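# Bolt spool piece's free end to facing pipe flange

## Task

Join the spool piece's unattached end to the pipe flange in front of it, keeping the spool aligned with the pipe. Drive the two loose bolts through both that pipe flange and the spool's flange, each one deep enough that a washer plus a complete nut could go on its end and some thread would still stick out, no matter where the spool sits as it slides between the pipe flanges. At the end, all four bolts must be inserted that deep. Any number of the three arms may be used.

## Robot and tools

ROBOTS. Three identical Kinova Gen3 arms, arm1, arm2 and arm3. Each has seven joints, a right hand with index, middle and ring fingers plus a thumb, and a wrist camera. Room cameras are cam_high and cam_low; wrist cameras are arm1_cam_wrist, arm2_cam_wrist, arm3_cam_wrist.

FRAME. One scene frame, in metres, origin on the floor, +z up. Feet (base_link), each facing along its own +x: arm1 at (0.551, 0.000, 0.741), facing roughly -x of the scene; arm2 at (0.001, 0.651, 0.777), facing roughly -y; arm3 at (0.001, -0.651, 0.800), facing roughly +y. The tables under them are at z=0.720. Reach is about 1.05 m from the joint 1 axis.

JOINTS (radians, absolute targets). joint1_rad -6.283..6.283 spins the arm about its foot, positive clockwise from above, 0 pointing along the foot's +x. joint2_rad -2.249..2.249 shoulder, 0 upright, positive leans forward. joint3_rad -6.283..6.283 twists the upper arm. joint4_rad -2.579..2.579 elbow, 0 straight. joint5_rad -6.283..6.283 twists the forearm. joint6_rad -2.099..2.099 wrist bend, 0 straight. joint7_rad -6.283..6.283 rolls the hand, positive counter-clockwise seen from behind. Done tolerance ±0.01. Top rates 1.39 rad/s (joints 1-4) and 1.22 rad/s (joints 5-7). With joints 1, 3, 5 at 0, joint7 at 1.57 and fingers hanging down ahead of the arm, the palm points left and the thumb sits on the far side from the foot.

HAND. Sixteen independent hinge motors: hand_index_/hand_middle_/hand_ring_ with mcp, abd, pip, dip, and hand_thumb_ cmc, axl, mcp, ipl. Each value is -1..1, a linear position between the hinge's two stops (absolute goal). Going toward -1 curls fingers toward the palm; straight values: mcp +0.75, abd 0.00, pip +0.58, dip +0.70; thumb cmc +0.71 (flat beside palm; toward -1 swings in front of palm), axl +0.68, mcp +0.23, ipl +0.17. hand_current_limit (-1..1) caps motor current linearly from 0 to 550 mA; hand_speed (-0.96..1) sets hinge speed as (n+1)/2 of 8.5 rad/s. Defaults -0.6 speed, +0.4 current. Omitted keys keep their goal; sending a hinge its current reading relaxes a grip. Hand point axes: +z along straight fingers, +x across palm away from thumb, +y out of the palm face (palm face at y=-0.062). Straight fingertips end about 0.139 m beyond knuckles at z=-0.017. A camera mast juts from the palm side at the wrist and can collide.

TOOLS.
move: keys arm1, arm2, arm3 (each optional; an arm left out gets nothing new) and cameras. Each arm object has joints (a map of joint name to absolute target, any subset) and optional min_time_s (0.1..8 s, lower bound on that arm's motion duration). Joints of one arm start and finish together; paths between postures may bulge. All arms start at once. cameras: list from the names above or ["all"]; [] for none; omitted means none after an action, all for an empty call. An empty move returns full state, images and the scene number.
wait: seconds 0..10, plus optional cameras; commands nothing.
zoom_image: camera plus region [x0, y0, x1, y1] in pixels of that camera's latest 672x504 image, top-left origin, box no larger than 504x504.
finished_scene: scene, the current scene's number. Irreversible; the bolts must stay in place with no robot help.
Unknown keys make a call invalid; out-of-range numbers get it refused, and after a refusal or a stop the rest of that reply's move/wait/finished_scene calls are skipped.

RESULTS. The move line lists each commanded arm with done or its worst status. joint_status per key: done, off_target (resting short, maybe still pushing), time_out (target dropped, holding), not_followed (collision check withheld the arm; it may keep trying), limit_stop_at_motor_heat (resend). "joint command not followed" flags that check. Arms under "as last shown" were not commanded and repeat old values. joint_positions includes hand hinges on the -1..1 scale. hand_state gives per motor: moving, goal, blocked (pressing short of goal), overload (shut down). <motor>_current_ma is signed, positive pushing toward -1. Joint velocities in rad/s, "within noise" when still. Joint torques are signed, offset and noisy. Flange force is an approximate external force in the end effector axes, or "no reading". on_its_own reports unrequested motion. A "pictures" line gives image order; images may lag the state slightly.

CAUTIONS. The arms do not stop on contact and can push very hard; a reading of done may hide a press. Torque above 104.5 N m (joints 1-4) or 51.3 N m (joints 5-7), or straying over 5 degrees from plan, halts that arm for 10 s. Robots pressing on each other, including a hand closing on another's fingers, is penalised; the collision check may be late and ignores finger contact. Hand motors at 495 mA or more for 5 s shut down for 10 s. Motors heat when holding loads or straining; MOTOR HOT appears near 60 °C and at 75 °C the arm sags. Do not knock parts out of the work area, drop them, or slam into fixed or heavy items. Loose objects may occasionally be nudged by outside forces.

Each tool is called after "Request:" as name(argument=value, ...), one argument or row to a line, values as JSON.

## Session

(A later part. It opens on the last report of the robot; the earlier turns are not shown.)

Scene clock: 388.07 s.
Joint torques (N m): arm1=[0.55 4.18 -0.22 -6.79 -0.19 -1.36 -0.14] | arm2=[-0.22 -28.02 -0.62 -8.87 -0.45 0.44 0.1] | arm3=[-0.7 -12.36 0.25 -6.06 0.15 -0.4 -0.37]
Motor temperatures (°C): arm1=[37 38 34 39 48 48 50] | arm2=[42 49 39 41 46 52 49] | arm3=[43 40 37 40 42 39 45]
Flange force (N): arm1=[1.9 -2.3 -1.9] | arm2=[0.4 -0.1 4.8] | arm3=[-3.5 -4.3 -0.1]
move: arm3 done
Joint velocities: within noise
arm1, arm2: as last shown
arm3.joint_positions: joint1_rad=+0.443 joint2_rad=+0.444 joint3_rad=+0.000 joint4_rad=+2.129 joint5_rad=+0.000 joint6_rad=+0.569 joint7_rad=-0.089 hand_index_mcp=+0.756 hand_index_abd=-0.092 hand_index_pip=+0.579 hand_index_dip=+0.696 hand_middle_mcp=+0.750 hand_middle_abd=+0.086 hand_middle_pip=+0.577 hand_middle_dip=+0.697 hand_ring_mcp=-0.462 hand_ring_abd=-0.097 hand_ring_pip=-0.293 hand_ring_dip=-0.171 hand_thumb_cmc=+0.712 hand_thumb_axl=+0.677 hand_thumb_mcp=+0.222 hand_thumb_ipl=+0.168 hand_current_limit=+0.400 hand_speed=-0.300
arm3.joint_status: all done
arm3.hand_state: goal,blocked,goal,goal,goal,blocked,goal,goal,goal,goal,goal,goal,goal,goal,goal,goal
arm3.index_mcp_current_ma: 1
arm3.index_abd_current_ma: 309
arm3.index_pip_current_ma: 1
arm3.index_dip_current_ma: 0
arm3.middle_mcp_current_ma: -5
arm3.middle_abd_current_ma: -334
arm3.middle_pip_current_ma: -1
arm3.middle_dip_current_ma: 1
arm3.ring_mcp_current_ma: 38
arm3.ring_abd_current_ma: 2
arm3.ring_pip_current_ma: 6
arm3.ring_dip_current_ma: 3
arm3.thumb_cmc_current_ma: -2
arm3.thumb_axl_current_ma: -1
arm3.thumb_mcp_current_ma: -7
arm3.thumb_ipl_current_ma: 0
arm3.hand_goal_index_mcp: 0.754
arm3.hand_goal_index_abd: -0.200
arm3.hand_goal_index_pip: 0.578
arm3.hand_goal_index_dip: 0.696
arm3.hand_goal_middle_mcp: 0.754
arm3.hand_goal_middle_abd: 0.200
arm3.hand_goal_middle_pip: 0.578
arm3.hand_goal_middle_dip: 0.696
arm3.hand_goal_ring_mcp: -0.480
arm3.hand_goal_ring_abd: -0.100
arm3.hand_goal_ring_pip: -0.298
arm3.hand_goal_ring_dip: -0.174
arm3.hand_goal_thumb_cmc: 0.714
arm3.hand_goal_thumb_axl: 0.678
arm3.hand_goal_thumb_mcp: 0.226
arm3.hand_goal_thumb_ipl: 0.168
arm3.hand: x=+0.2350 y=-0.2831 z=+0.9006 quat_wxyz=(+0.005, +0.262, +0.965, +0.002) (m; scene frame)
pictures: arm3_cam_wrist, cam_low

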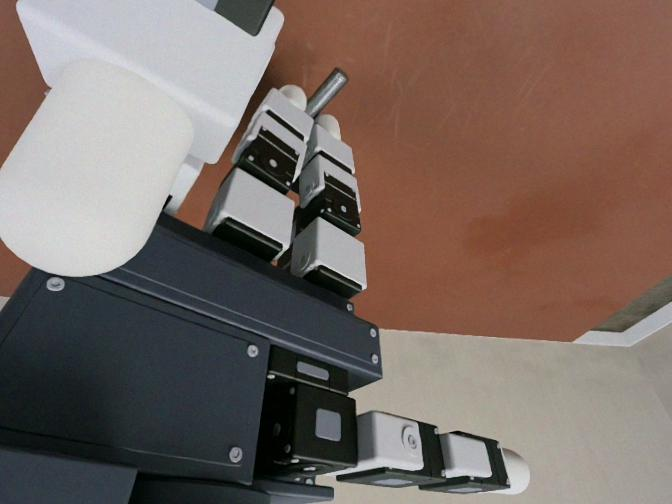

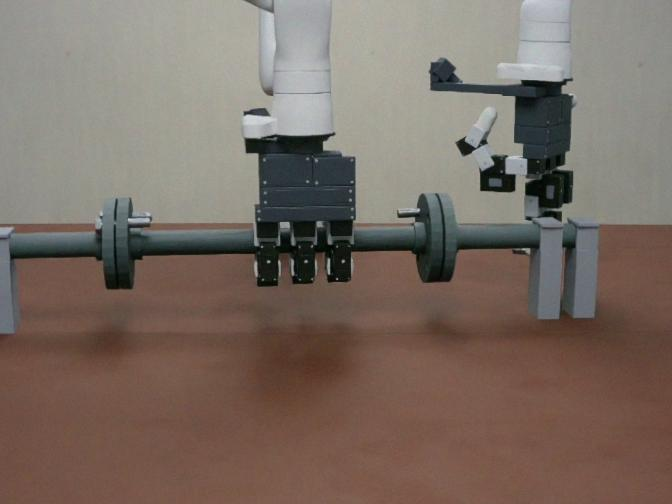

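Request:
move(
  arm3={"joints":{"joint1_rad":0.298,"joint2_rad":0.1523,"joint4_rad":1.8883,"joint6_rad":1.0859,"joint7_rad":0.317},"min_time_s":4},
  cameras=["arm3_cam_wrist"],
)

Request:
zoom_image(
  camera="arm3_cam_wrist",
  region=[280, 50, 370, 130],
)

Request:
move(
  arm3={"joints":{"joint1_rad":0.0159,"joint2_rad":0.3054,"joint4_rad":1.9977,"joint6_rad":0.7935,"joint7_rad":0.1546},"min_time_s":4},
  cameras=["arm3_cam_wrist","cam_low","cam_high"],
)

Request:
zoom_image(
  camera="arm3_cam_wrist",
  region=[200, 0, 400, 170],
)

Request:
zoom_image(
  camera="cam_low",
  region=[405, 180, 515, 290],
)

Scene clock: 401.90 s.
Joint torques (N m): arm1=[0.55 4.23 -0.22 -6.82 -0.18 -1.34 -0.2] | arm2=[-0.2 -28.02 -0.61 -8.86 -0.44 0.42 0.08] | arm3=[-0.78 -10.04 0.05 -8.82 0.08 -0.57 -0.33]
Motor temperatures (°C): arm1=[37 38 34 39 48 48 49] | arm2=[42 49 39 41 46 52 49] | arm3=[43 40 37 40 42 39 45]
Flange force (N): arm1=[2.0 -2.4 -1.7] | arm2=[0.2 -0.1 4.7] | arm3=[-1.3 -4.6 1.1]
move: arm3 done
Joint velocities: within noise
arm1: as last shown
arm2.joint_positions: joint1_rad=-0.112 joint2_rad=+1.116 joint3_rad=+0.000 joint4_rad=+0.836 joint5_rad=+0.000 joint6_rad=+1.190 joint7_rad=+1.579 hand_index_mcp=+0.743 hand_index_abd=-0.003 hand_index_pip=-0.668 hand_index_dip=-0.193 hand_middle_mcp=+0.763 hand_middle_abd=+0.000 hand_middle_pip=-0.687 hand_middle_dip=-0.182 hand_ring_mcp=+0.794 hand_ring_abd=+0.001 hand_ring_pip=-0.669 hand_ring_dip=-0.239 hand_thumb_cmc=-0.570 hand_thumb_axl=+0.675 hand_thumb_mcp=-0.279 hand_thumb_ipl=-0.644 hand_current_limit=+0.400 hand_speed=+0.000
arm2.joint_status: not commanded
arm2.hand_state: goal,goal,blocked,blocked,goal,goal,blocked,blocked,blocked,goal,blocked,blocked,goal,goal,goal,goal
arm2.index_mcp_current_ma: -48
arm2.index_abd_current_ma: -11
arm2.index_pip_current_ma: 385
arm2.index_dip_current_ma: 385
arm2.middle_mcp_current_ma: 38
arm2.middle_abd_current_ma: 0
arm2.middle_pip_current_ma: 385
arm2.middle_dip_current_ma: 385
arm2.ring_mcp_current_ma: 194
arm2.ring_abd_current_ma: 3
arm2.ring_pip_current_ma: 385
arm2.ring_dip_current_ma: 385
arm2.thumb_cmc_current_ma: 1
arm2.thumb_axl_current_ma: -16
arm2.thumb_mcp_current_ma: 6
arm2.thumb_ipl_current_ma: -9
arm2.hand_goal_index_mcp: 0.754
arm2.hand_goal_index_abd: 0.000
arm2.hand_goal_index_pip: -0.800
arm2.hand_goal_index_dip: -0.350
arm2.hand_goal_middle_mcp: 0.754
arm2.hand_goal_middle_abd: 0.000
arm2.hand_goal_middle_pip: -0.800
arm2.hand_goal_middle_dip: -0.350
arm2.hand_goal_ring_mcp: 0.754
arm2.hand_goal_ring_abd: 0.000
arm2.hand_goal_ring_pip: -0.800
arm2.hand_goal_ring_dip: -0.350
arm2.hand_goal_thumb_cmc: -0.570
arm2.hand_goal_thumb_axl: 0.678
arm2.hand_goal_thumb_mcp: -0.280
arm2.hand_goal_thumb_ipl: -0.642
arm2.hand: x=+0.1130 y=-0.0331 z=+0.8369 quat_wxyz=(+0.004, +0.677, +0.736, -0.005) (m; scene frame)
arm3.joint_positions: joint1_rad=+0.298 joint2_rad=+0.152 joint3_rad=+0.000 joint4_rad=+1.888 joint5_rad=+0.000 joint6_rad=+1.086 joint7_rad=+0.317 hand_index_mcp=+0.756 hand_index_abd=-0.092 hand_index_pip=+0.579 hand_index_dip=+0.696 hand_middle_mcp=+0.750 hand_middle_abd=+0.086 hand_middle_pip=+0.577 hand_middle_dip=+0.697 hand_ring_mcp=-0.462 hand_ring_abd=-0.097 hand_ring_pip=-0.293 hand_ring_dip=-0.171 hand_thumb_cmc=+0.712 hand_thumb_axl=+0.677 hand_thumb_mcp=+0.222 hand_thumb_ipl=+0.168 hand_current_limit=+0.400 hand_speed=-0.300
arm3.joint_status: all done
arm3.hand_state: goal,blocked,goal,goal,goal,blocked,goal,goal,goal,goal,goal,goal,goal,goal,goal,goal
arm3.index_mcp_current_ma: 1
arm3.index_abd_current_ma: 309
arm3.index_pip_current_ma: 1
arm3.index_dip_current_ma: 0
arm3.middle_mcp_current_ma: -5
arm3.middle_abd_current_ma: -334
arm3.middle_pip_current_ma: -1
arm3.middle_dip_current_ma: 1
arm3.ring_mcp_current_ma: 38
arm3.ring_abd_current_ma: 2
arm3.ring_pip_current_ma: 6
arm3.ring_dip_current_ma: 3
arm3.thumb_cmc_current_ma: -2
arm3.thumb_axl_current_ma: -1
arm3.thumb_mcp_current_ma: -7
arm3.thumb_ipl_current_ma: 0
arm3.hand_goal_index_mcp: 0.754
arm3.hand_goal_index_abd: -0.200
arm3.hand_goal_index_pip: 0.578
arm3.hand_goal_index_dip: 0.696
arm3.hand_goal_middle_mcp: 0.754
arm3.hand_goal_middle_abd: 0.200
arm3.hand_goal_middle_pip: 0.578
arm3.hand_goal_middle_dip: 0.696
arm3.hand_goal_ring_mcp: -0.480
arm3.hand_goal_ring_abd: -0.100
arm3.hand_goal_ring_pip: -0.298
arm3.hand_goal_ring_dip: -0.174
arm3.hand_goal_thumb_cmc: 0.714
arm3.hand_goal_thumb_axl: 0.678
arm3.hand_goal_thumb_mcp: 0.226
arm3.hand_goal_thumb_ipl: 0.168
arm3.hand: x=+0.1455 y=-0.2394 z=+1.0595 quat_wxyz=(+0.007, -0.010, +1.000, +0.007) (m; scene frame)
pictures: arm3_cam_wrist

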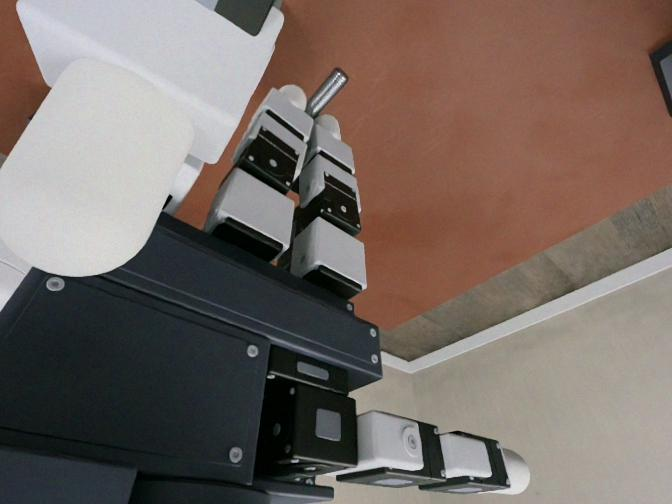

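Scaled by 5.600.

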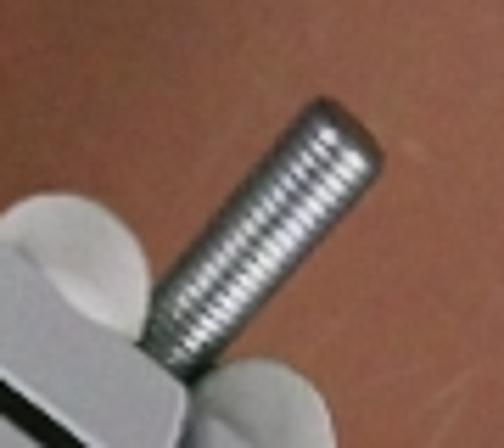

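Scene clock: 406.23 s.
Joint torques (N m): arm1=[0.51 4.13 -0.2 -6.79 -0.21 -1.34 -0.18] | arm2=[-0.24 -28.08 -0.61 -8.91 -0.45 0.44 0.09] | arm3=[-0.7 -11.75 0.16 -7.85 0.15 -0.63 -0.39]
Motor temperatures (°C): arm1=[37 38 34 39 48 48 49] | arm2=[42 49 39 41 46 52 49] | arm3=[43 40 37 40 42 39 45]
Flange force (N): arm1=[1.7 -2.4 -1.9] | arm2=[0.4 -0.2 4.9] | arm3=[-2.2 -5.1 0.3]
move: arm3 done
Joint velocities: within noise
arm1, arm2: as last shown
arm3.joint_positions: joint1_rad=+0.016 joint2_rad=+0.305 joint3_rad=+0.000 joint4_rad=+1.998 joint5_rad=+0.000 joint6_rad=+0.794 joint7_rad=+0.155 hand_index_mcp=+0.756 hand_index_abd=-0.092 hand_index_pip=+0.579 hand_index_dip=+0.696 hand_middle_mcp=+0.750 hand_middle_abd=+0.086 hand_middle_pip=+0.577 hand_middle_dip=+0.697 hand_ring_mcp=-0.462 hand_ring_abd=-0.097 hand_ring_pip=-0.293 hand_ring_dip=-0.171 hand_thumb_cmc=+0.712 hand_thumb_axl=+0.677 hand_thumb_mcp=+0.222 hand_thumb_ipl=+0.168 hand_current_limit=+0.400 hand_speed=-0.300
arm3.joint_status: all done
arm3.hand_state: goal,blocked,goal,goal,goal,blocked,goal,goal,goal,goal,goal,goal,goal,goal,goal,goal
arm3.index_mcp_current_ma: 2
arm3.index_abd_current_ma: 309
arm3.index_pip_current_ma: 1
arm3.index_dip_current_ma: 0
arm3.middle_mcp_current_ma: -5
arm3.middle_abd_current_ma: -334
arm3.middle_pip_current_ma: -1
arm3.middle_dip_current_ma: 1
arm3.ring_mcp_current_ma: 38
arm3.ring_abd_current_ma: 2
arm3.ring_pip_current_ma: 6
arm3.ring_dip_current_ma: 3
arm3.thumb_cmc_current_ma: -2
arm3.thumb_axl_current_ma: -1
arm3.thumb_mcp_current_ma: -7
arm3.thumb_ipl_current_ma: 0
arm3.hand_goal_index_mcp: 0.754
arm3.hand_goal_index_abd: -0.200
arm3.hand_goal_index_pip: 0.578
arm3.hand_goal_index_dip: 0.696
arm3.hand_goal_middle_mcp: 0.754
arm3.hand_goal_middle_abd: 0.200
arm3.hand_goal_middle_pip: 0.578
arm3.hand_goal_middle_dip: 0.696
arm3.hand_goal_ring_mcp: -0.480
arm3.hand_goal_ring_abd: -0.100
arm3.hand_goal_ring_pip: -0.298
arm3.hand_goal_ring_dip: -0.174
arm3.hand_goal_thumb_cmc: 0.714
arm3.hand_goal_thumb_axl: 0.678
arm3.hand_goal_thumb_mcp: 0.226
arm3.hand_goal_thumb_ipl: 0.168
arm3.hand: x=+0.0406 y=-0.1902 z=+0.9789 quat_wxyz=(+0.007, -0.070, +0.997, +0.022) (m; scene frame)
pictures: arm3_cam_wrist, cam_high, cam_low

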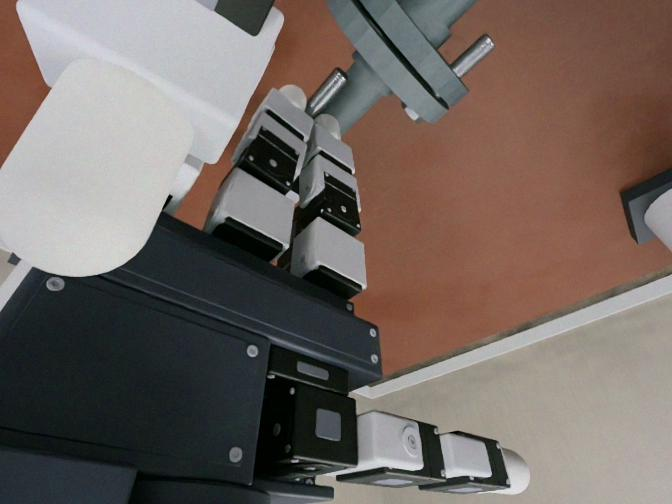

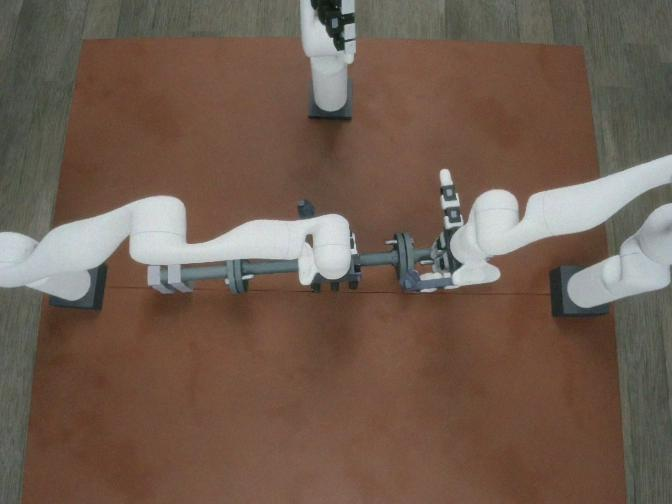

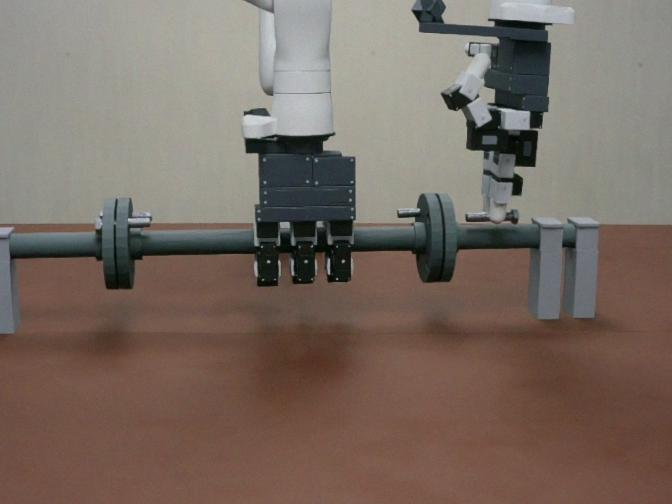

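Scaled by 2.520.

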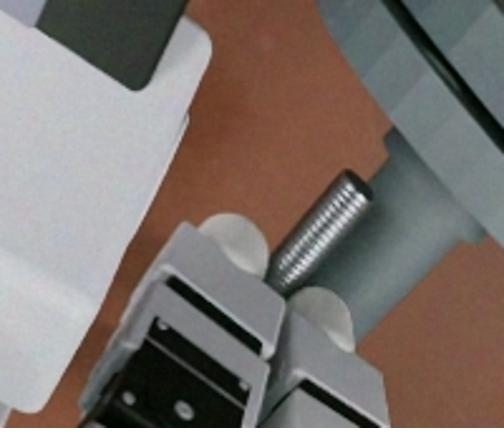

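Scaled by 4.582.

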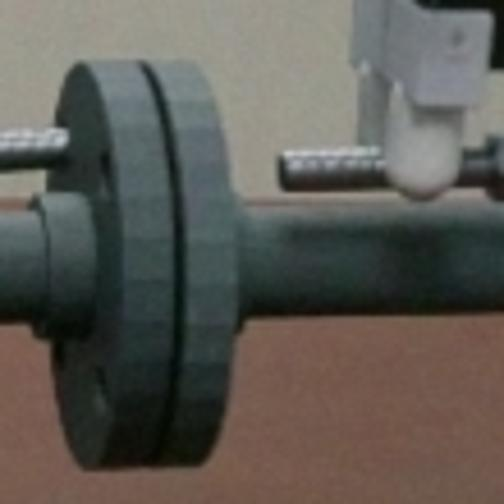

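Request:
zoom_image(
  camera="cam_low",
  region=[455, 190, 535, 260],
)

Request:
zoom_image(
  camera="cam_high",
  region=[380, 215, 470, 305],
)

Request:
zoom_image(
  camera="arm3_cam_wrist",
  region=[290, 0, 500, 140],
)

Scaled by 6.300.

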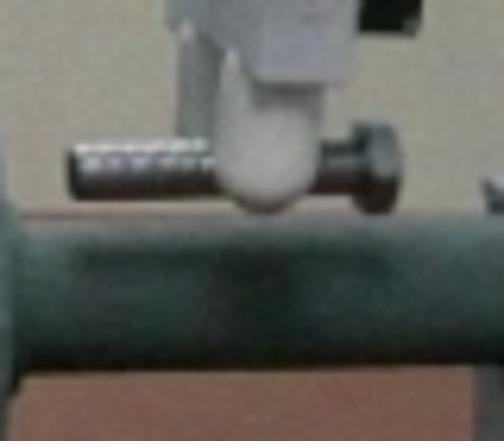

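Scaled by 5.600.

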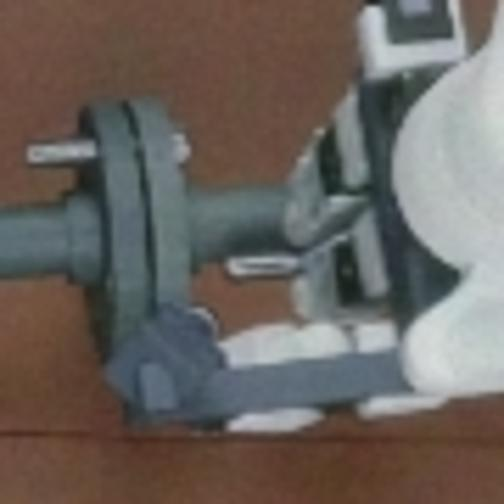

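Scaled by 2.400.

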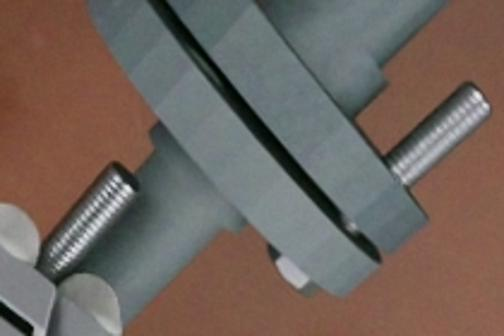

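Request:
zoom_image(
  camera="cam_low",
  region=[75, 185, 185, 295],
)

Request:
zoom_image(
  camera="cam_low",
  region=[390, 180, 460, 290],
)

Scaled by 4.582.

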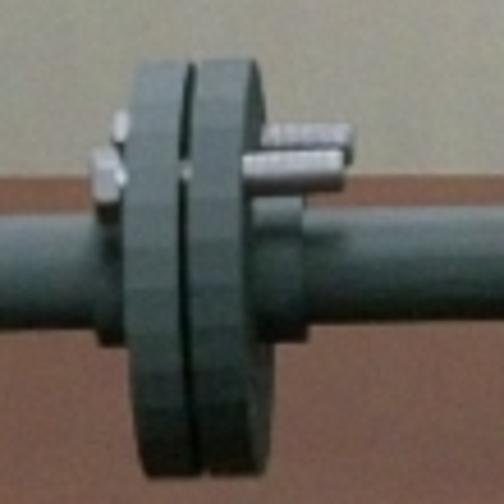

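Scaled by 4.582.

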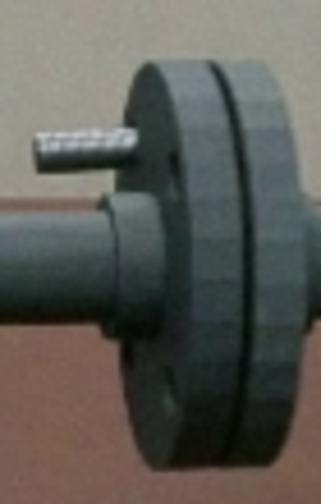

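Request:
zoom_image(
  camera="cam_high",
  region=[405, 235, 445, 275],
)

Request:
zoom_image(
  camera="arm3_cam_wrist",
  region=[290, 40, 390, 140],
)

Scaled by 12.600.

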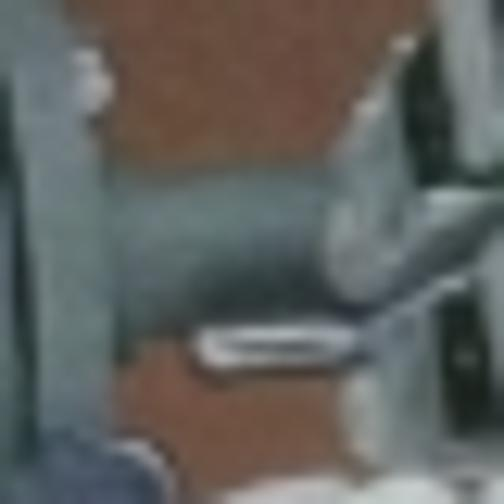

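Scaled by 5.040.

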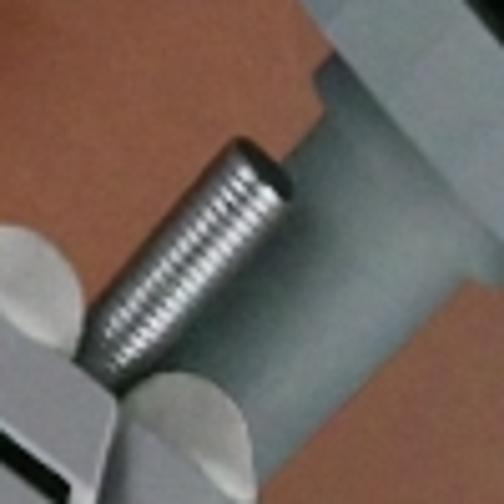

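Request:
zoom_image(
  camera="arm3_cam_wrist",
  region=[300, 55, 360, 115],
)

Request:
zoom_image(
  camera="arm3_cam_wrist",
  region=[335, 45, 395, 145],
)

Scaled by 8.400.

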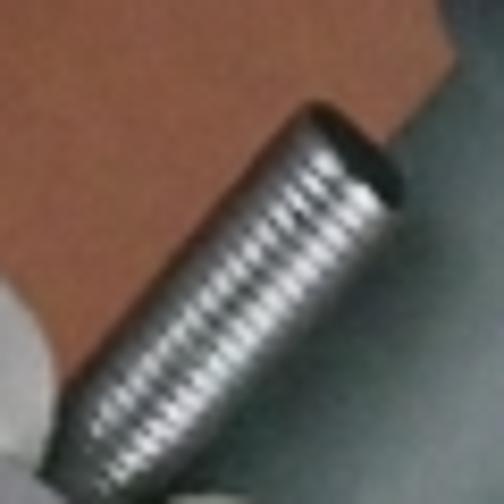

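Scaled by 5.040.

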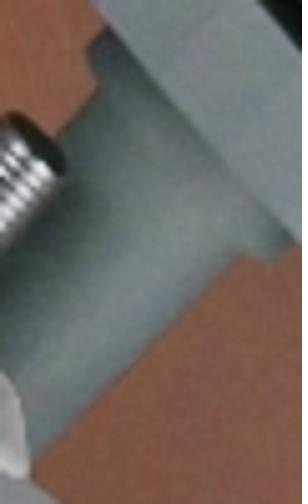

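Request:
move(
  arm3={"joints":{"joint1_rad":0.0068,"joint2_rad":0.3017,"joint4_rad":1.998,"joint6_rad":0.7969,"joint7_rad":0.1725},"min_time_s":2},
  cameras=["arm3_cam_wrist","cam_low","cam_high"],
)

Request:
zoom_image(
  camera="arm3_cam_wrist",
  region=[290, 40, 390, 140],
)

Request:
zoom_image(
  camera="cam_low",
  region=[455, 190, 535, 260],
)

Request:
zoom_image(
  camera="cam_high",
  region=[405, 235, 445, 275],
)

Scene clock: 423.63 s.
Joint torques (N m): arm1=[0.51 4.27 -0.24 -6.78 -0.24 -1.39 -0.15] | arm2=[-0.22 -28.04 -0.61 -8.89 -0.44 0.42 0.08] | arm3=[-0.73 -11.73 0.16 -7.86 0.15 -0.6 -0.35]
Motor temperatures (°C): arm1=[37 38 34 39 48 48 49] | arm2=[42 49 39 41 46 52 49] | arm3=[43 40 37 40 42 39 45]
Flange force (N): arm1=[2.1 -2.4 -2.0] | arm2=[0.3 -0.2 4.8] | arm3=[-2.1 -5.0 0.5]
move: arm3 done
Joint velocities: within noise
arm1, arm2: as last shown
arm3.joint_positions: joint1_rad=+0.007 joint2_rad=+0.302 joint3_rad=+0.000 joint4_rad=+1.998 joint5_rad=+0.000 joint6_rad=+0.797 joint7_rad=+0.172 hand_index_mcp=+0.756 hand_index_abd=-0.092 hand_index_pip=+0.579 hand_index_dip=+0.696 hand_middle_mcp=+0.750 hand_middle_abd=+0.086 hand_middle_pip=+0.577 hand_middle_dip=+0.697 hand_ring_mcp=-0.462 hand_ring_abd=-0.097 hand_ring_pip=-0.293 hand_ring_dip=-0.171 hand_thumb_cmc=+0.712 hand_thumb_axl=+0.677 hand_thumb_mcp=+0.222 hand_thumb_ipl=+0.168 hand_current_limit=+0.400 hand_speed=-0.300
arm3.joint_status: all done
arm3.hand_state: goal,blocked,goal,goal,goal,blocked,goal,goal,goal,goal,goal,goal,goal,goal,goal,goal
arm3.index_mcp_current_ma: 2
arm3.index_abd_current_ma: 309
arm3.index_pip_current_ma: 1
arm3.index_dip_current_ma: 0
arm3.middle_mcp_current_ma: -5
arm3.middle_abd_current_ma: -334
arm3.middle_pip_current_ma: -1
arm3.middle_dip_current_ma: 1
arm3.ring_mcp_current_ma: 38
arm3.ring_abd_current_ma: 2
arm3.ring_pip_current_ma: 6
arm3.ring_dip_current_ma: 3
arm3.thumb_cmc_current_ma: -2
arm3.thumb_axl_current_ma: -1
arm3.thumb_mcp_current_ma: -7
arm3.thumb_ipl_current_ma: 0
arm3.hand_goal_index_mcp: 0.754
arm3.hand_goal_index_abd: -0.200
arm3.hand_goal_index_pip: 0.578
arm3.hand_goal_index_dip: 0.696
arm3.hand_goal_middle_mcp: 0.754
arm3.hand_goal_middle_abd: 0.200
arm3.hand_goal_middle_pip: 0.578
arm3.hand_goal_middle_dip: 0.696
arm3.hand_goal_ring_mcp: -0.480
arm3.hand_goal_ring_abd: -0.100
arm3.hand_goal_ring_pip: -0.298
arm3.hand_goal_ring_dip: -0.174
arm3.hand_goal_thumb_cmc: 0.714
arm3.hand_goal_thumb_axl: 0.678
arm3.hand_goal_thumb_mcp: 0.226
arm3.hand_goal_thumb_ipl: 0.168
arm3.hand: x=+0.0348 y=-0.1905 z=+0.9801 quat_wxyz=(+0.007, -0.084, +0.996, +0.022) (m; scene frame)
pictures: arm3_cam_wrist, cam_high, cam_low

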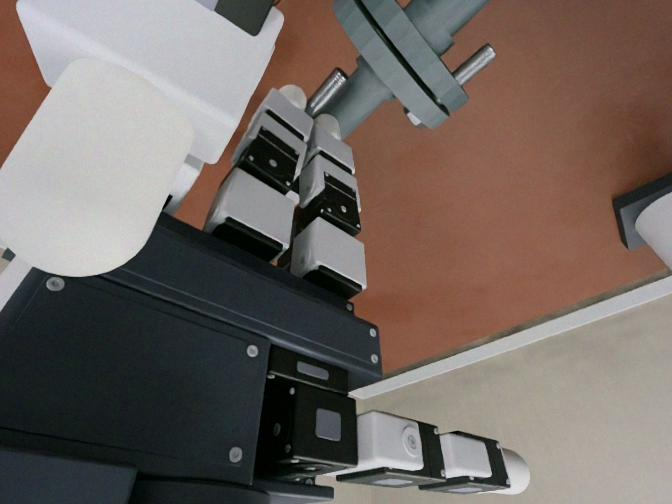

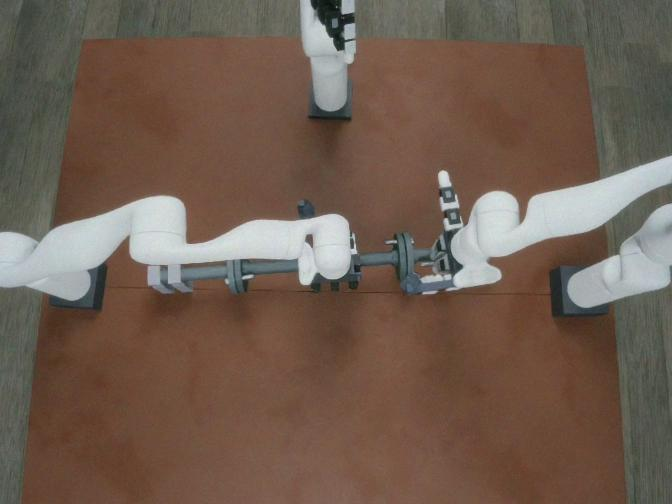

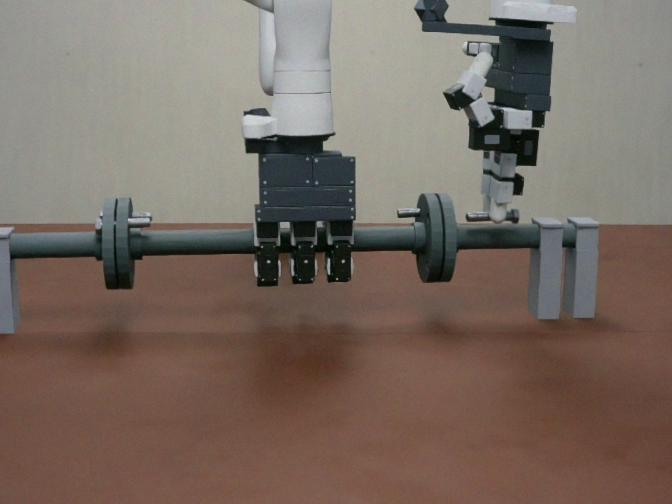

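Scaled by 5.040.

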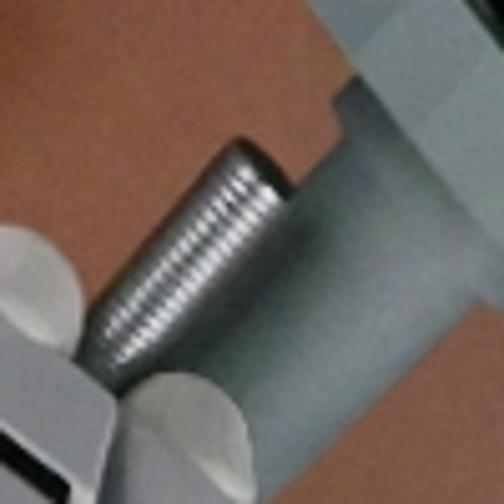

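Scaled by 6.300.

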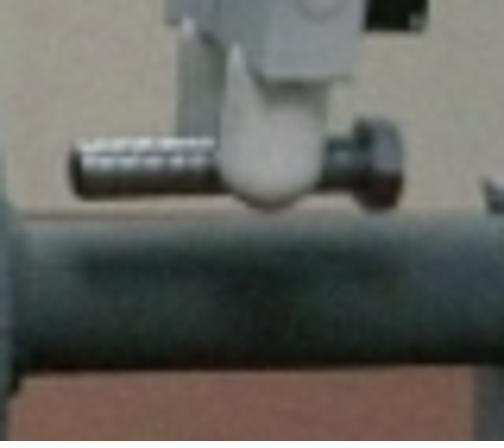

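Scaled by 12.600.

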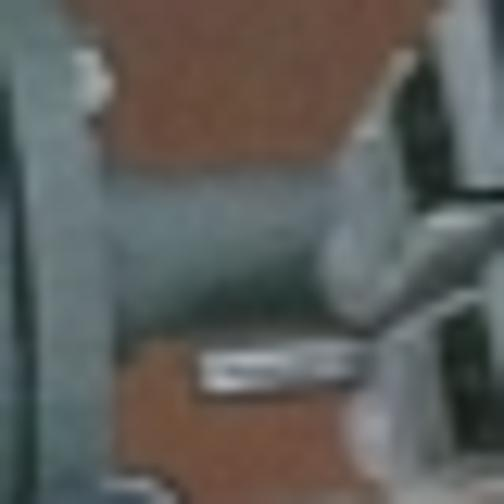

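Request:
move(
  arm3={"joints":{"joint1_rad":0.0015,"joint2_rad":0.3238,"joint4_rad":1.9599,"joint6_rad":0.8129,"joint7_rad":0.1452},"min_time_s":2.5},
  cameras=["arm3_cam_wrist","cam_low","cam_high"],
)

Request:
zoom_image(
  camera="arm3_cam_wrist",
  region=[290, 40, 390, 140],
)

Request:
zoom_image(
  camera="cam_low",
  region=[435, 190, 535, 260],
)

Request:
zoom_image(
  camera="cam_high",
  region=[400, 230, 450, 280],
)

Request:
zoom_image(
  camera="cam_low",
  region=[405, 180, 515, 290],
)

Scene clock: 433.50 s.
Joint torques (N m): arm1=[0.5 4.18 -0.26 -6.78 -0.19 -1.39 -0.14] | arm2=[-0.2 -28.06 -0.61 -8.89 -0.44 0.43 0.07] | arm3=[-0.75 -12.2 0.13 -7.9 0.15 -0.64 -0.39]
Motor temperatures (°C): arm1=[37 38 34 39 48 48 49] | arm2=[42 49 39 41 46 52 49] | arm3=[43 40 37 39 42 39 45]
Flange force (N): arm1=[1.9 -2.4 -2.1] | arm2=[0.3 -0.2 4.8] | arm3=[-2.4 -4.9 0.3]
move: arm3 done
Joint velocities: within noise
arm1, arm2: as last shown
arm3.joint_positions: joint1_rad=+0.002 joint2_rad=+0.324 joint3_rad=+0.000 joint4_rad=+1.960 joint5_rad=+0.000 joint6_rad=+0.813 joint7_rad=+0.145 hand_index_mcp=+0.756 hand_index_abd=-0.092 hand_index_pip=+0.579 hand_index_dip=+0.696 hand_middle_mcp=+0.750 hand_middle_abd=+0.086 hand_middle_pip=+0.577 hand_middle_dip=+0.697 hand_ring_mcp=-0.462 hand_ring_abd=-0.097 hand_ring_pip=-0.293 hand_ring_dip=-0.171 hand_thumb_cmc=+0.712 hand_thumb_axl=+0.677 hand_thumb_mcp=+0.222 hand_thumb_ipl=+0.168 hand_current_limit=+0.400 hand_speed=-0.300
arm3.joint_status: all done
arm3.hand_state: goal,blocked,goal,goal,goal,blocked,goal,goal,goal,goal,goal,goal,goal,goal,goal,goal
arm3.index_mcp_current_ma: 2
arm3.index_abd_current_ma: 309
arm3.index_pip_current_ma: 1
arm3.index_dip_current_ma: 0
arm3.middle_mcp_current_ma: -5
arm3.middle_abd_current_ma: -334
arm3.middle_pip_current_ma: -1
arm3.middle_dip_current_ma: 1
arm3.ring_mcp_current_ma: 38
arm3.ring_abd_current_ma: 2
arm3.ring_pip_current_ma: 6
arm3.ring_dip_current_ma: 3
arm3.thumb_cmc_current_ma: -2
arm3.thumb_axl_current_ma: -1
arm3.thumb_mcp_current_ma: -7
arm3.thumb_ipl_current_ma: 0
arm3.hand_goal_index_mcp: 0.754
arm3.hand_goal_index_abd: -0.200
arm3.hand_goal_index_pip: 0.578
arm3.hand_goal_index_dip: 0.696
arm3.hand_goal_middle_mcp: 0.754
arm3.hand_goal_middle_abd: 0.200
arm3.hand_goal_middle_pip: 0.578
arm3.hand_goal_middle_dip: 0.696
arm3.hand_goal_ring_mcp: -0.480
arm3.hand_goal_ring_abd: -0.100
arm3.hand_goal_ring_pip: -0.298
arm3.hand_goal_ring_dip: -0.174
arm3.hand_goal_thumb_cmc: 0.714
arm3.hand_goal_thumb_axl: 0.678
arm3.hand_goal_thumb_mcp: 0.226
arm3.hand_goal_thumb_ipl: 0.168
arm3.hand: x=+0.0347 y=-0.1784 z=+0.9811 quat_wxyz=(+0.007, -0.073, +0.997, +0.022) (m; scene frame)
pictures: arm3_cam_wrist, cam_high, cam_low

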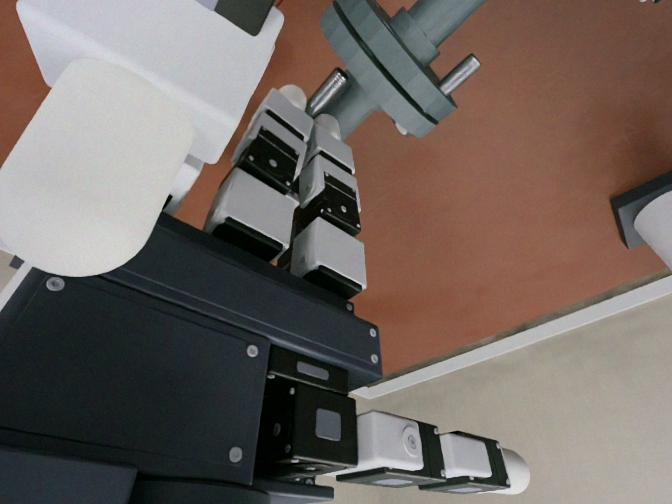

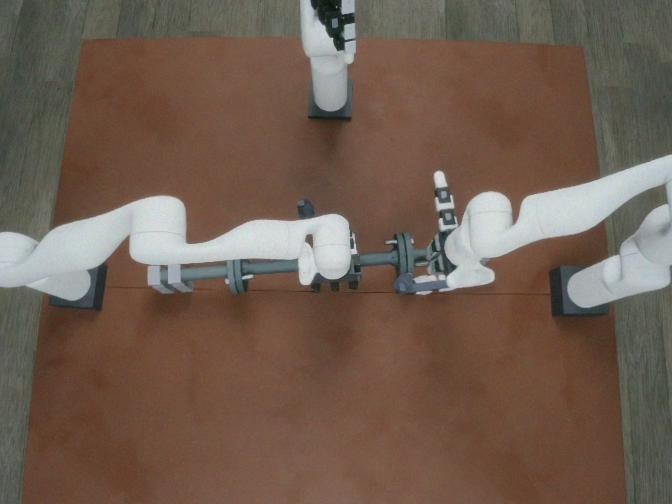

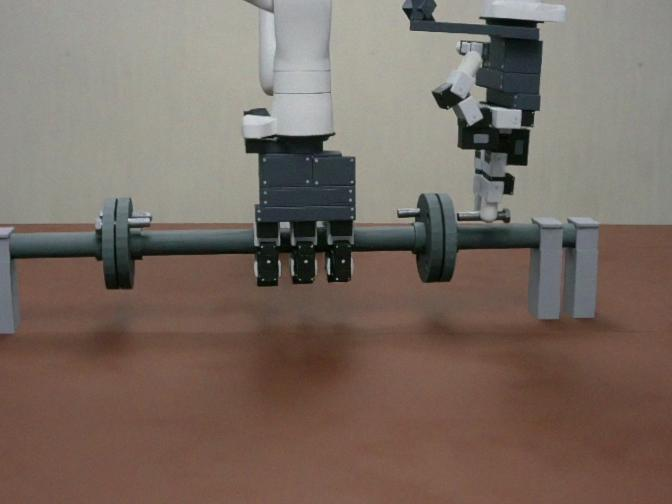

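Scaled by 5.040.

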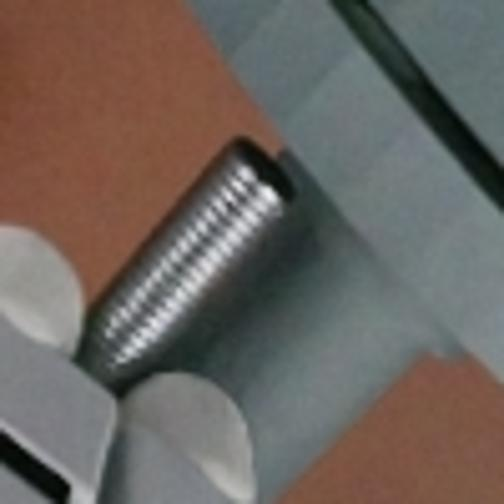

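Scaled by 5.040.

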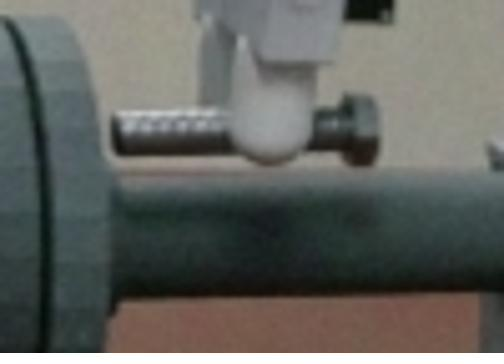

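Scaled by 10.080.

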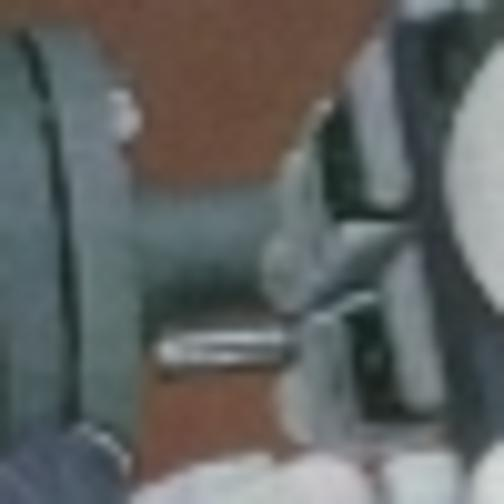

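Scaled by 4.582.

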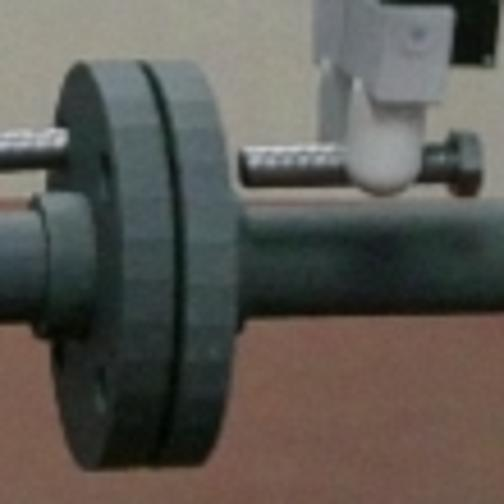

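Request:
move(
  arm3={"joints":{"joint1_rad":0.0003,"joint2_rad":0.3335,"joint4_rad":1.9448,"joint6_rad":0.8183,"joint7_rad":0.144},"min_time_s":1.5},
  cameras=["arm3_cam_wrist","cam_low"],
)

Request:
zoom_image(
  camera="arm3_cam_wrist",
  region=[290, 40, 390, 140],
)

Request:
zoom_image(
  camera="cam_low",
  region=[405, 180, 515, 290],
)

Scene clock: 437.50 s.
Joint torques (N m): arm1=[0.58 4.16 -0.19 -6.8 -0.18 -1.37 -0.11] | arm2=[-0.24 -28.01 -0.59 -8.88 -0.45 0.42 0.07] | arm3=[-0.75 -12.42 0.21 -7.96 0.14 -0.62 -0.42]
Motor temperatures (°C): arm1=[37 38 34 39 48 48 49] | arm2=[42 49 39 41 46 52 49] | arm3=[43 40 37 40 42 39 45]
Flange force (N): arm1=[1.8 -2.2 -1.9] | arm2=[0.3 -0.2 4.7] | arm3=[-2.4 -5.0 0.4]
move: arm3 done
Joint velocities: within noise
arm1, arm2: as last shown
arm3.joint_positions: joint1_rad=+0.000 joint2_rad=+0.334 joint3_rad=+0.000 joint4_rad=+1.945 joint5_rad=+0.000 joint6_rad=+0.818 joint7_rad=+0.144 hand_index_mcp=+0.756 hand_index_abd=-0.092 hand_index_pip=+0.579 hand_index_dip=+0.696 hand_middle_mcp=+0.750 hand_middle_abd=+0.086 hand_middle_pip=+0.577 hand_middle_dip=+0.697 hand_ring_mcp=-0.462 hand_ring_abd=-0.097 hand_ring_pip=-0.293 hand_ring_dip=-0.171 hand_thumb_cmc=+0.712 hand_thumb_axl=+0.677 hand_thumb_mcp=+0.222 hand_thumb_ipl=+0.168 hand_current_limit=+0.400 hand_speed=-0.300
arm3.joint_status: all done
arm3.hand_state: goal,blocked,goal,goal,goal,blocked,goal,goal,goal,goal,goal,goal,goal,goal,goal,goal
arm3.index_mcp_current_ma: 2
arm3.index_abd_current_ma: 309
arm3.index_pip_current_ma: 1
arm3.index_dip_current_ma: 0
arm3.middle_mcp_current_ma: -5
arm3.middle_abd_current_ma: -334
arm3.middle_pip_current_ma: -1
arm3.middle_dip_current_ma: 1
arm3.ring_mcp_current_ma: 38
arm3.ring_abd_current_ma: 2
arm3.ring_pip_current_ma: 6
arm3.ring_dip_current_ma: 3
arm3.thumb_cmc_current_ma: -2
arm3.thumb_axl_current_ma: -1
arm3.thumb_mcp_current_ma: -7
arm3.thumb_ipl_current_ma: 0
arm3.hand_goal_index_mcp: 0.754
arm3.hand_goal_index_abd: -0.200
arm3.hand_goal_index_pip: 0.578
arm3.hand_goal_index_dip: 0.696
arm3.hand_goal_middle_mcp: 0.754
arm3.hand_goal_middle_abd: 0.200
arm3.hand_goal_middle_pip: 0.578
arm3.hand_goal_middle_dip: 0.696
arm3.hand_goal_ring_mcp: -0.480
arm3.hand_goal_ring_abd: -0.100
arm3.hand_goal_ring_pip: -0.298
arm3.hand_goal_ring_dip: -0.174
arm3.hand_goal_thumb_cmc: 0.714
arm3.hand_goal_thumb_axl: 0.678
arm3.hand_goal_thumb_mcp: 0.226
arm3.hand_goal_thumb_ipl: 0.168
arm3.hand: x=+0.0342 y=-0.1734 z=+0.9810 quat_wxyz=(+0.007, -0.073, +0.997, +0.022) (m; scene frame)
pictures: arm3_cam_wrist, cam_low

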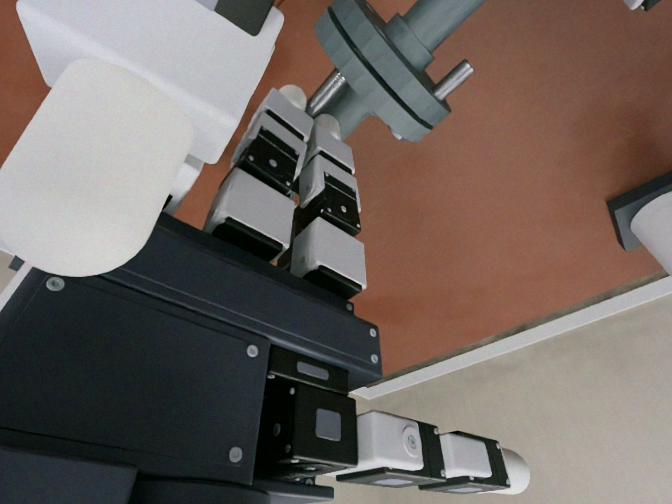

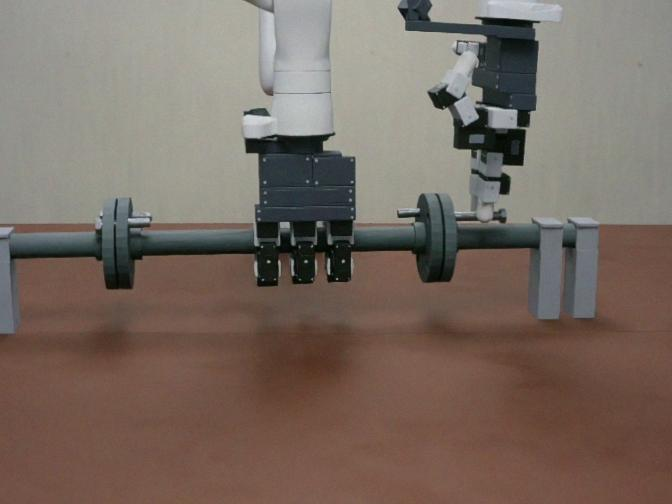

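Scaled by 5.040.

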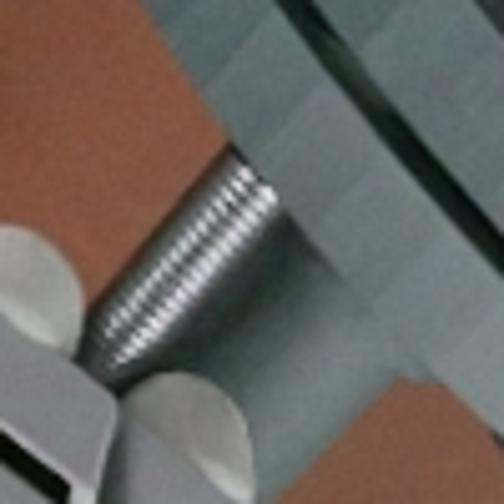

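Scaled by 4.582.

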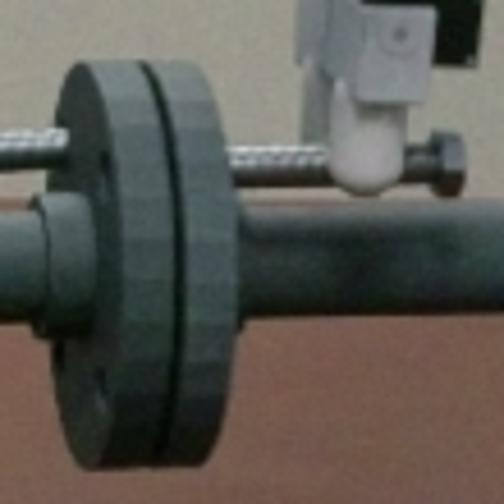

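Request:
move(
  arm3={"joints":{"joint1_rad":-0.0008,"joint2_rad":0.3431,"joint4_rad":1.9296,"joint6_rad":0.8239,"joint7_rad":0.1429},"min_time_s":1.5},
  cameras=["arm3_cam_wrist","cam_low"],
)

Request:
zoom_image(
  camera="arm3_cam_wrist",
  region=[290, 40, 390, 140],
)

Request:
zoom_image(
  camera="cam_low",
  region=[405, 180, 515, 290],
)

Scene clock: 444.00 s.
Joint torques (N m): arm1=[0.51 4.19 -0.21 -6.81 -0.22 -1.34 -0.19] | arm2=[-0.24 -28.04 -0.61 -8.9 -0.45 0.44 0.09] | arm3=[-0.85 -12.91 0.04 -8.82 0.15 -1.26 -0.36]
Motor temperatures (°C): arm1=[37 38 34 39 48 48 49] | arm2=[42 49 39 41 46 52 49] | arm3=[43 40 37 40 42 39 46]
Flange force (N): arm1=[1.9 -2.4 -1.8] | arm2=[0.5 -0.2 4.8] | arm3=[-2.3 -6.3 0.1]
move: arm3 done
Joint velocities: within noise
arm1.joint_positions: joint1_rad=-0.132 joint2_rad=-0.586 joint3_rad=-0.115 joint4_rad=+1.425 joint5_rad=-0.022 joint6_rad=+1.936 joint7_rad=+1.699 hand_index_mcp=+0.753 hand_index_abd=+0.000 hand_index_pip=+0.577 hand_index_dip=+0.696 hand_middle_mcp=+0.753 hand_middle_abd=+0.000 hand_middle_pip=+0.577 hand_middle_dip=+0.696 hand_ring_mcp=+0.753 hand_ring_abd=+0.000 hand_ring_pip=+0.577 hand_ring_dip=+0.696 hand_thumb_cmc=+0.714 hand_thumb_axl=+0.677 hand_thumb_mcp=+0.224 hand_thumb_ipl=+0.168 hand_current_limit=+0.400 hand_speed=-0.600
arm1.joint_status: not commanded
arm1.hand_state: goal,goal,goal,goal,goal,goal,goal,goal,goal,goal,goal,goal,goal,goal,goal,goal
arm1.index_mcp_current_ma: 0
arm1.index_abd_current_ma: 0
arm1.index_pip_current_ma: 0
arm1.index_dip_current_ma: 0
arm1.middle_mcp_current_ma: 0
arm1.middle_abd_current_ma: 0
arm1.middle_pip_current_ma: 0
arm1.middle_dip_current_ma: 0
arm1.ring_mcp_current_ma: 0
arm1.ring_abd_current_ma: 0
arm1.ring_pip_current_ma: 0
arm1.ring_dip_current_ma: 0
arm1.thumb_cmc_current_ma: 0
arm1.thumb_axl_current_ma: 0
arm1.thumb_mcp_current_ma: -2
arm1.thumb_ipl_current_ma: 0
arm1.hand_goal_index_mcp: 0.754
arm1.hand_goal_index_abd: 0.000
arm1.hand_goal_index_pip: 0.576
arm1.hand_goal_index_dip: 0.696
arm1.hand_goal_middle_mcp: 0.754
arm1.hand_goal_middle_abd: 0.000
arm1.hand_goal_middle_pip: 0.576
arm1.hand_goal_middle_dip: 0.696
arm1.hand_goal_ring_mcp: 0.754
arm1.hand_goal_ring_abd: 0.000
arm1.hand_goal_ring_pip: 0.576
arm1.hand_goal_ring_dip: 0.696
arm1.hand_goal_thumb_cmc: 0.714
arm1.hand_goal_thumb_axl: 0.678
arm1.hand_goal_thumb_mcp: 0.226
arm1.hand_goal_thumb_ipl: 0.168
arm1.hand: x=+0.4529 y=-0.1006 z=+1.3062 quat_wxyz=(+0.008, -0.968, -0.174, +0.182) (m; scene frame)
arm2: as last shown
arm3.joint_positions: joint1_rad=-0.001 joint2_rad=+0.343 joint3_rad=+0.000 joint4_rad=+1.930 joint5_rad=+0.000 joint6_rad=+0.824 joint7_rad=+0.143 hand_index_mcp=+0.769 hand_index_abd=-0.092 hand_index_pip=+0.586 hand_index_dip=+0.700 hand_middle_mcp=+0.765 hand_middle_abd=+0.086 hand_middle_pip=+0.584 hand_middle_dip=+0.698 hand_ring_mcp=-0.462 hand_ring_abd=-0.097 hand_ring_pip=-0.293 hand_ring_dip=-0.171 hand_thumb_cmc=+0.712 hand_thumb_axl=+0.677 hand_thumb_mcp=+0.222 hand_thumb_ipl=+0.168 hand_current_limit=+0.400 hand_speed=-0.300
arm3.joint_status: all done
arm3.hand_state: goal,blocked,goal,goal,goal,blocked,goal,goal,goal,goal,goal,goal,goal,goal,goal,goal
arm3.index_mcp_current_ma: 30
arm3.index_abd_current_ma: 309
arm3.index_pip_current_ma: 12
arm3.index_dip_current_ma: 5
arm3.middle_mcp_current_ma: 19
arm3.middle_abd_current_ma: -334
arm3.middle_pip_current_ma: 8
arm3.middle_dip_current_ma: 2
arm3.ring_mcp_current_ma: 38
arm3.ring_abd_current_ma: 2
arm3.ring_pip_current_ma: 6
arm3.ring_dip_current_ma: 3
arm3.thumb_cmc_current_ma: -2
arm3.thumb_axl_current_ma: -1
arm3.thumb_mcp_current_ma: -7
arm3.thumb_ipl_current_ma: 0
arm3.hand_goal_index_mcp: 0.754
arm3.hand_goal_index_abd: -0.200
arm3.hand_goal_index_pip: 0.578
arm3.hand_goal_index_dip: 0.696
arm3.hand_goal_middle_mcp: 0.754
arm3.hand_goal_middle_abd: 0.200
arm3.hand_goal_middle_pip: 0.578
arm3.hand_goal_middle_dip: 0.696
arm3.hand_goal_ring_mcp: -0.480
arm3.hand_goal_ring_abd: -0.100
arm3.hand_goal_ring_pip: -0.298
arm3.hand_goal_ring_dip: -0.174
arm3.hand_goal_thumb_cmc: 0.714
arm3.hand_goal_thumb_axl: 0.678
arm3.hand_goal_thumb_mcp: 0.226
arm3.hand_goal_thumb_ipl: 0.168
arm3.hand: x=+0.0338 y=-0.1684 z=+0.9810 quat_wxyz=(+0.007, -0.073, +0.997, +0.022) (m; scene frame)
pictures: arm3_cam_wrist, cam_low

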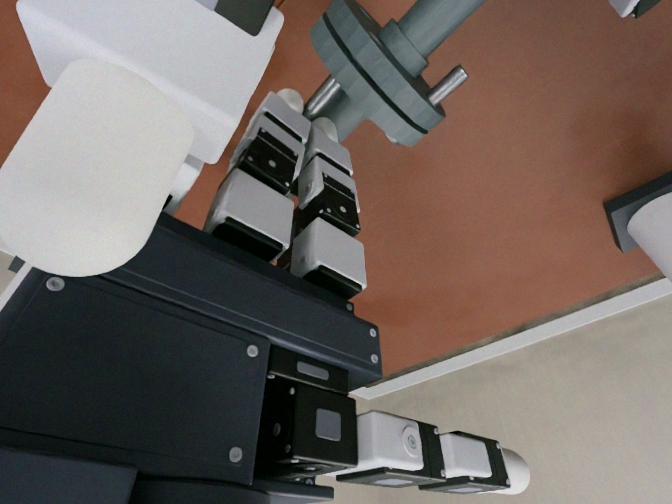

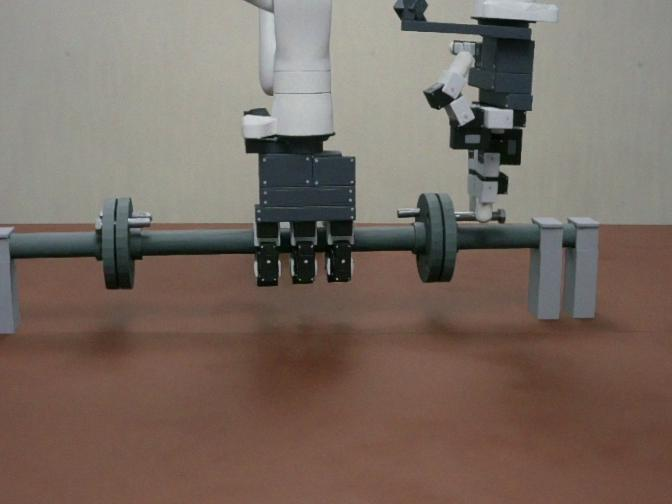

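Scaled by 5.040.

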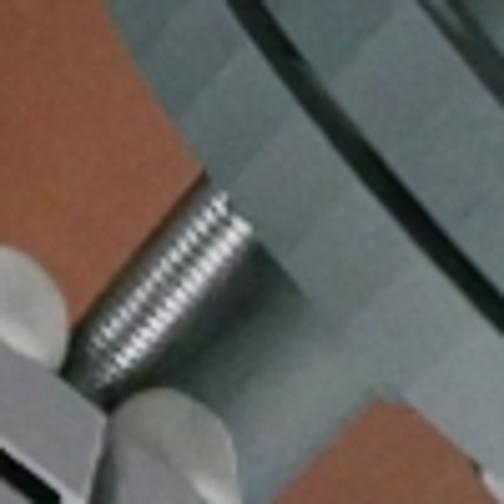

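Scaled by 4.582.

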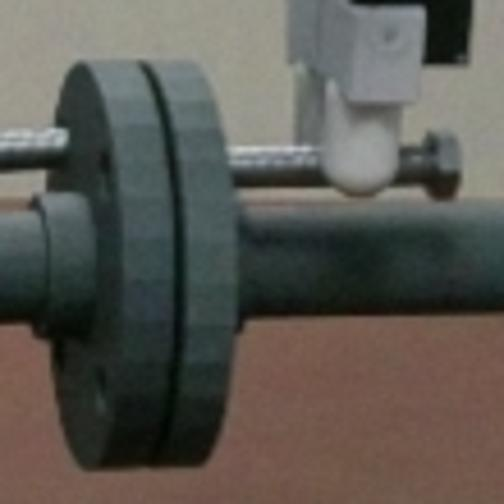

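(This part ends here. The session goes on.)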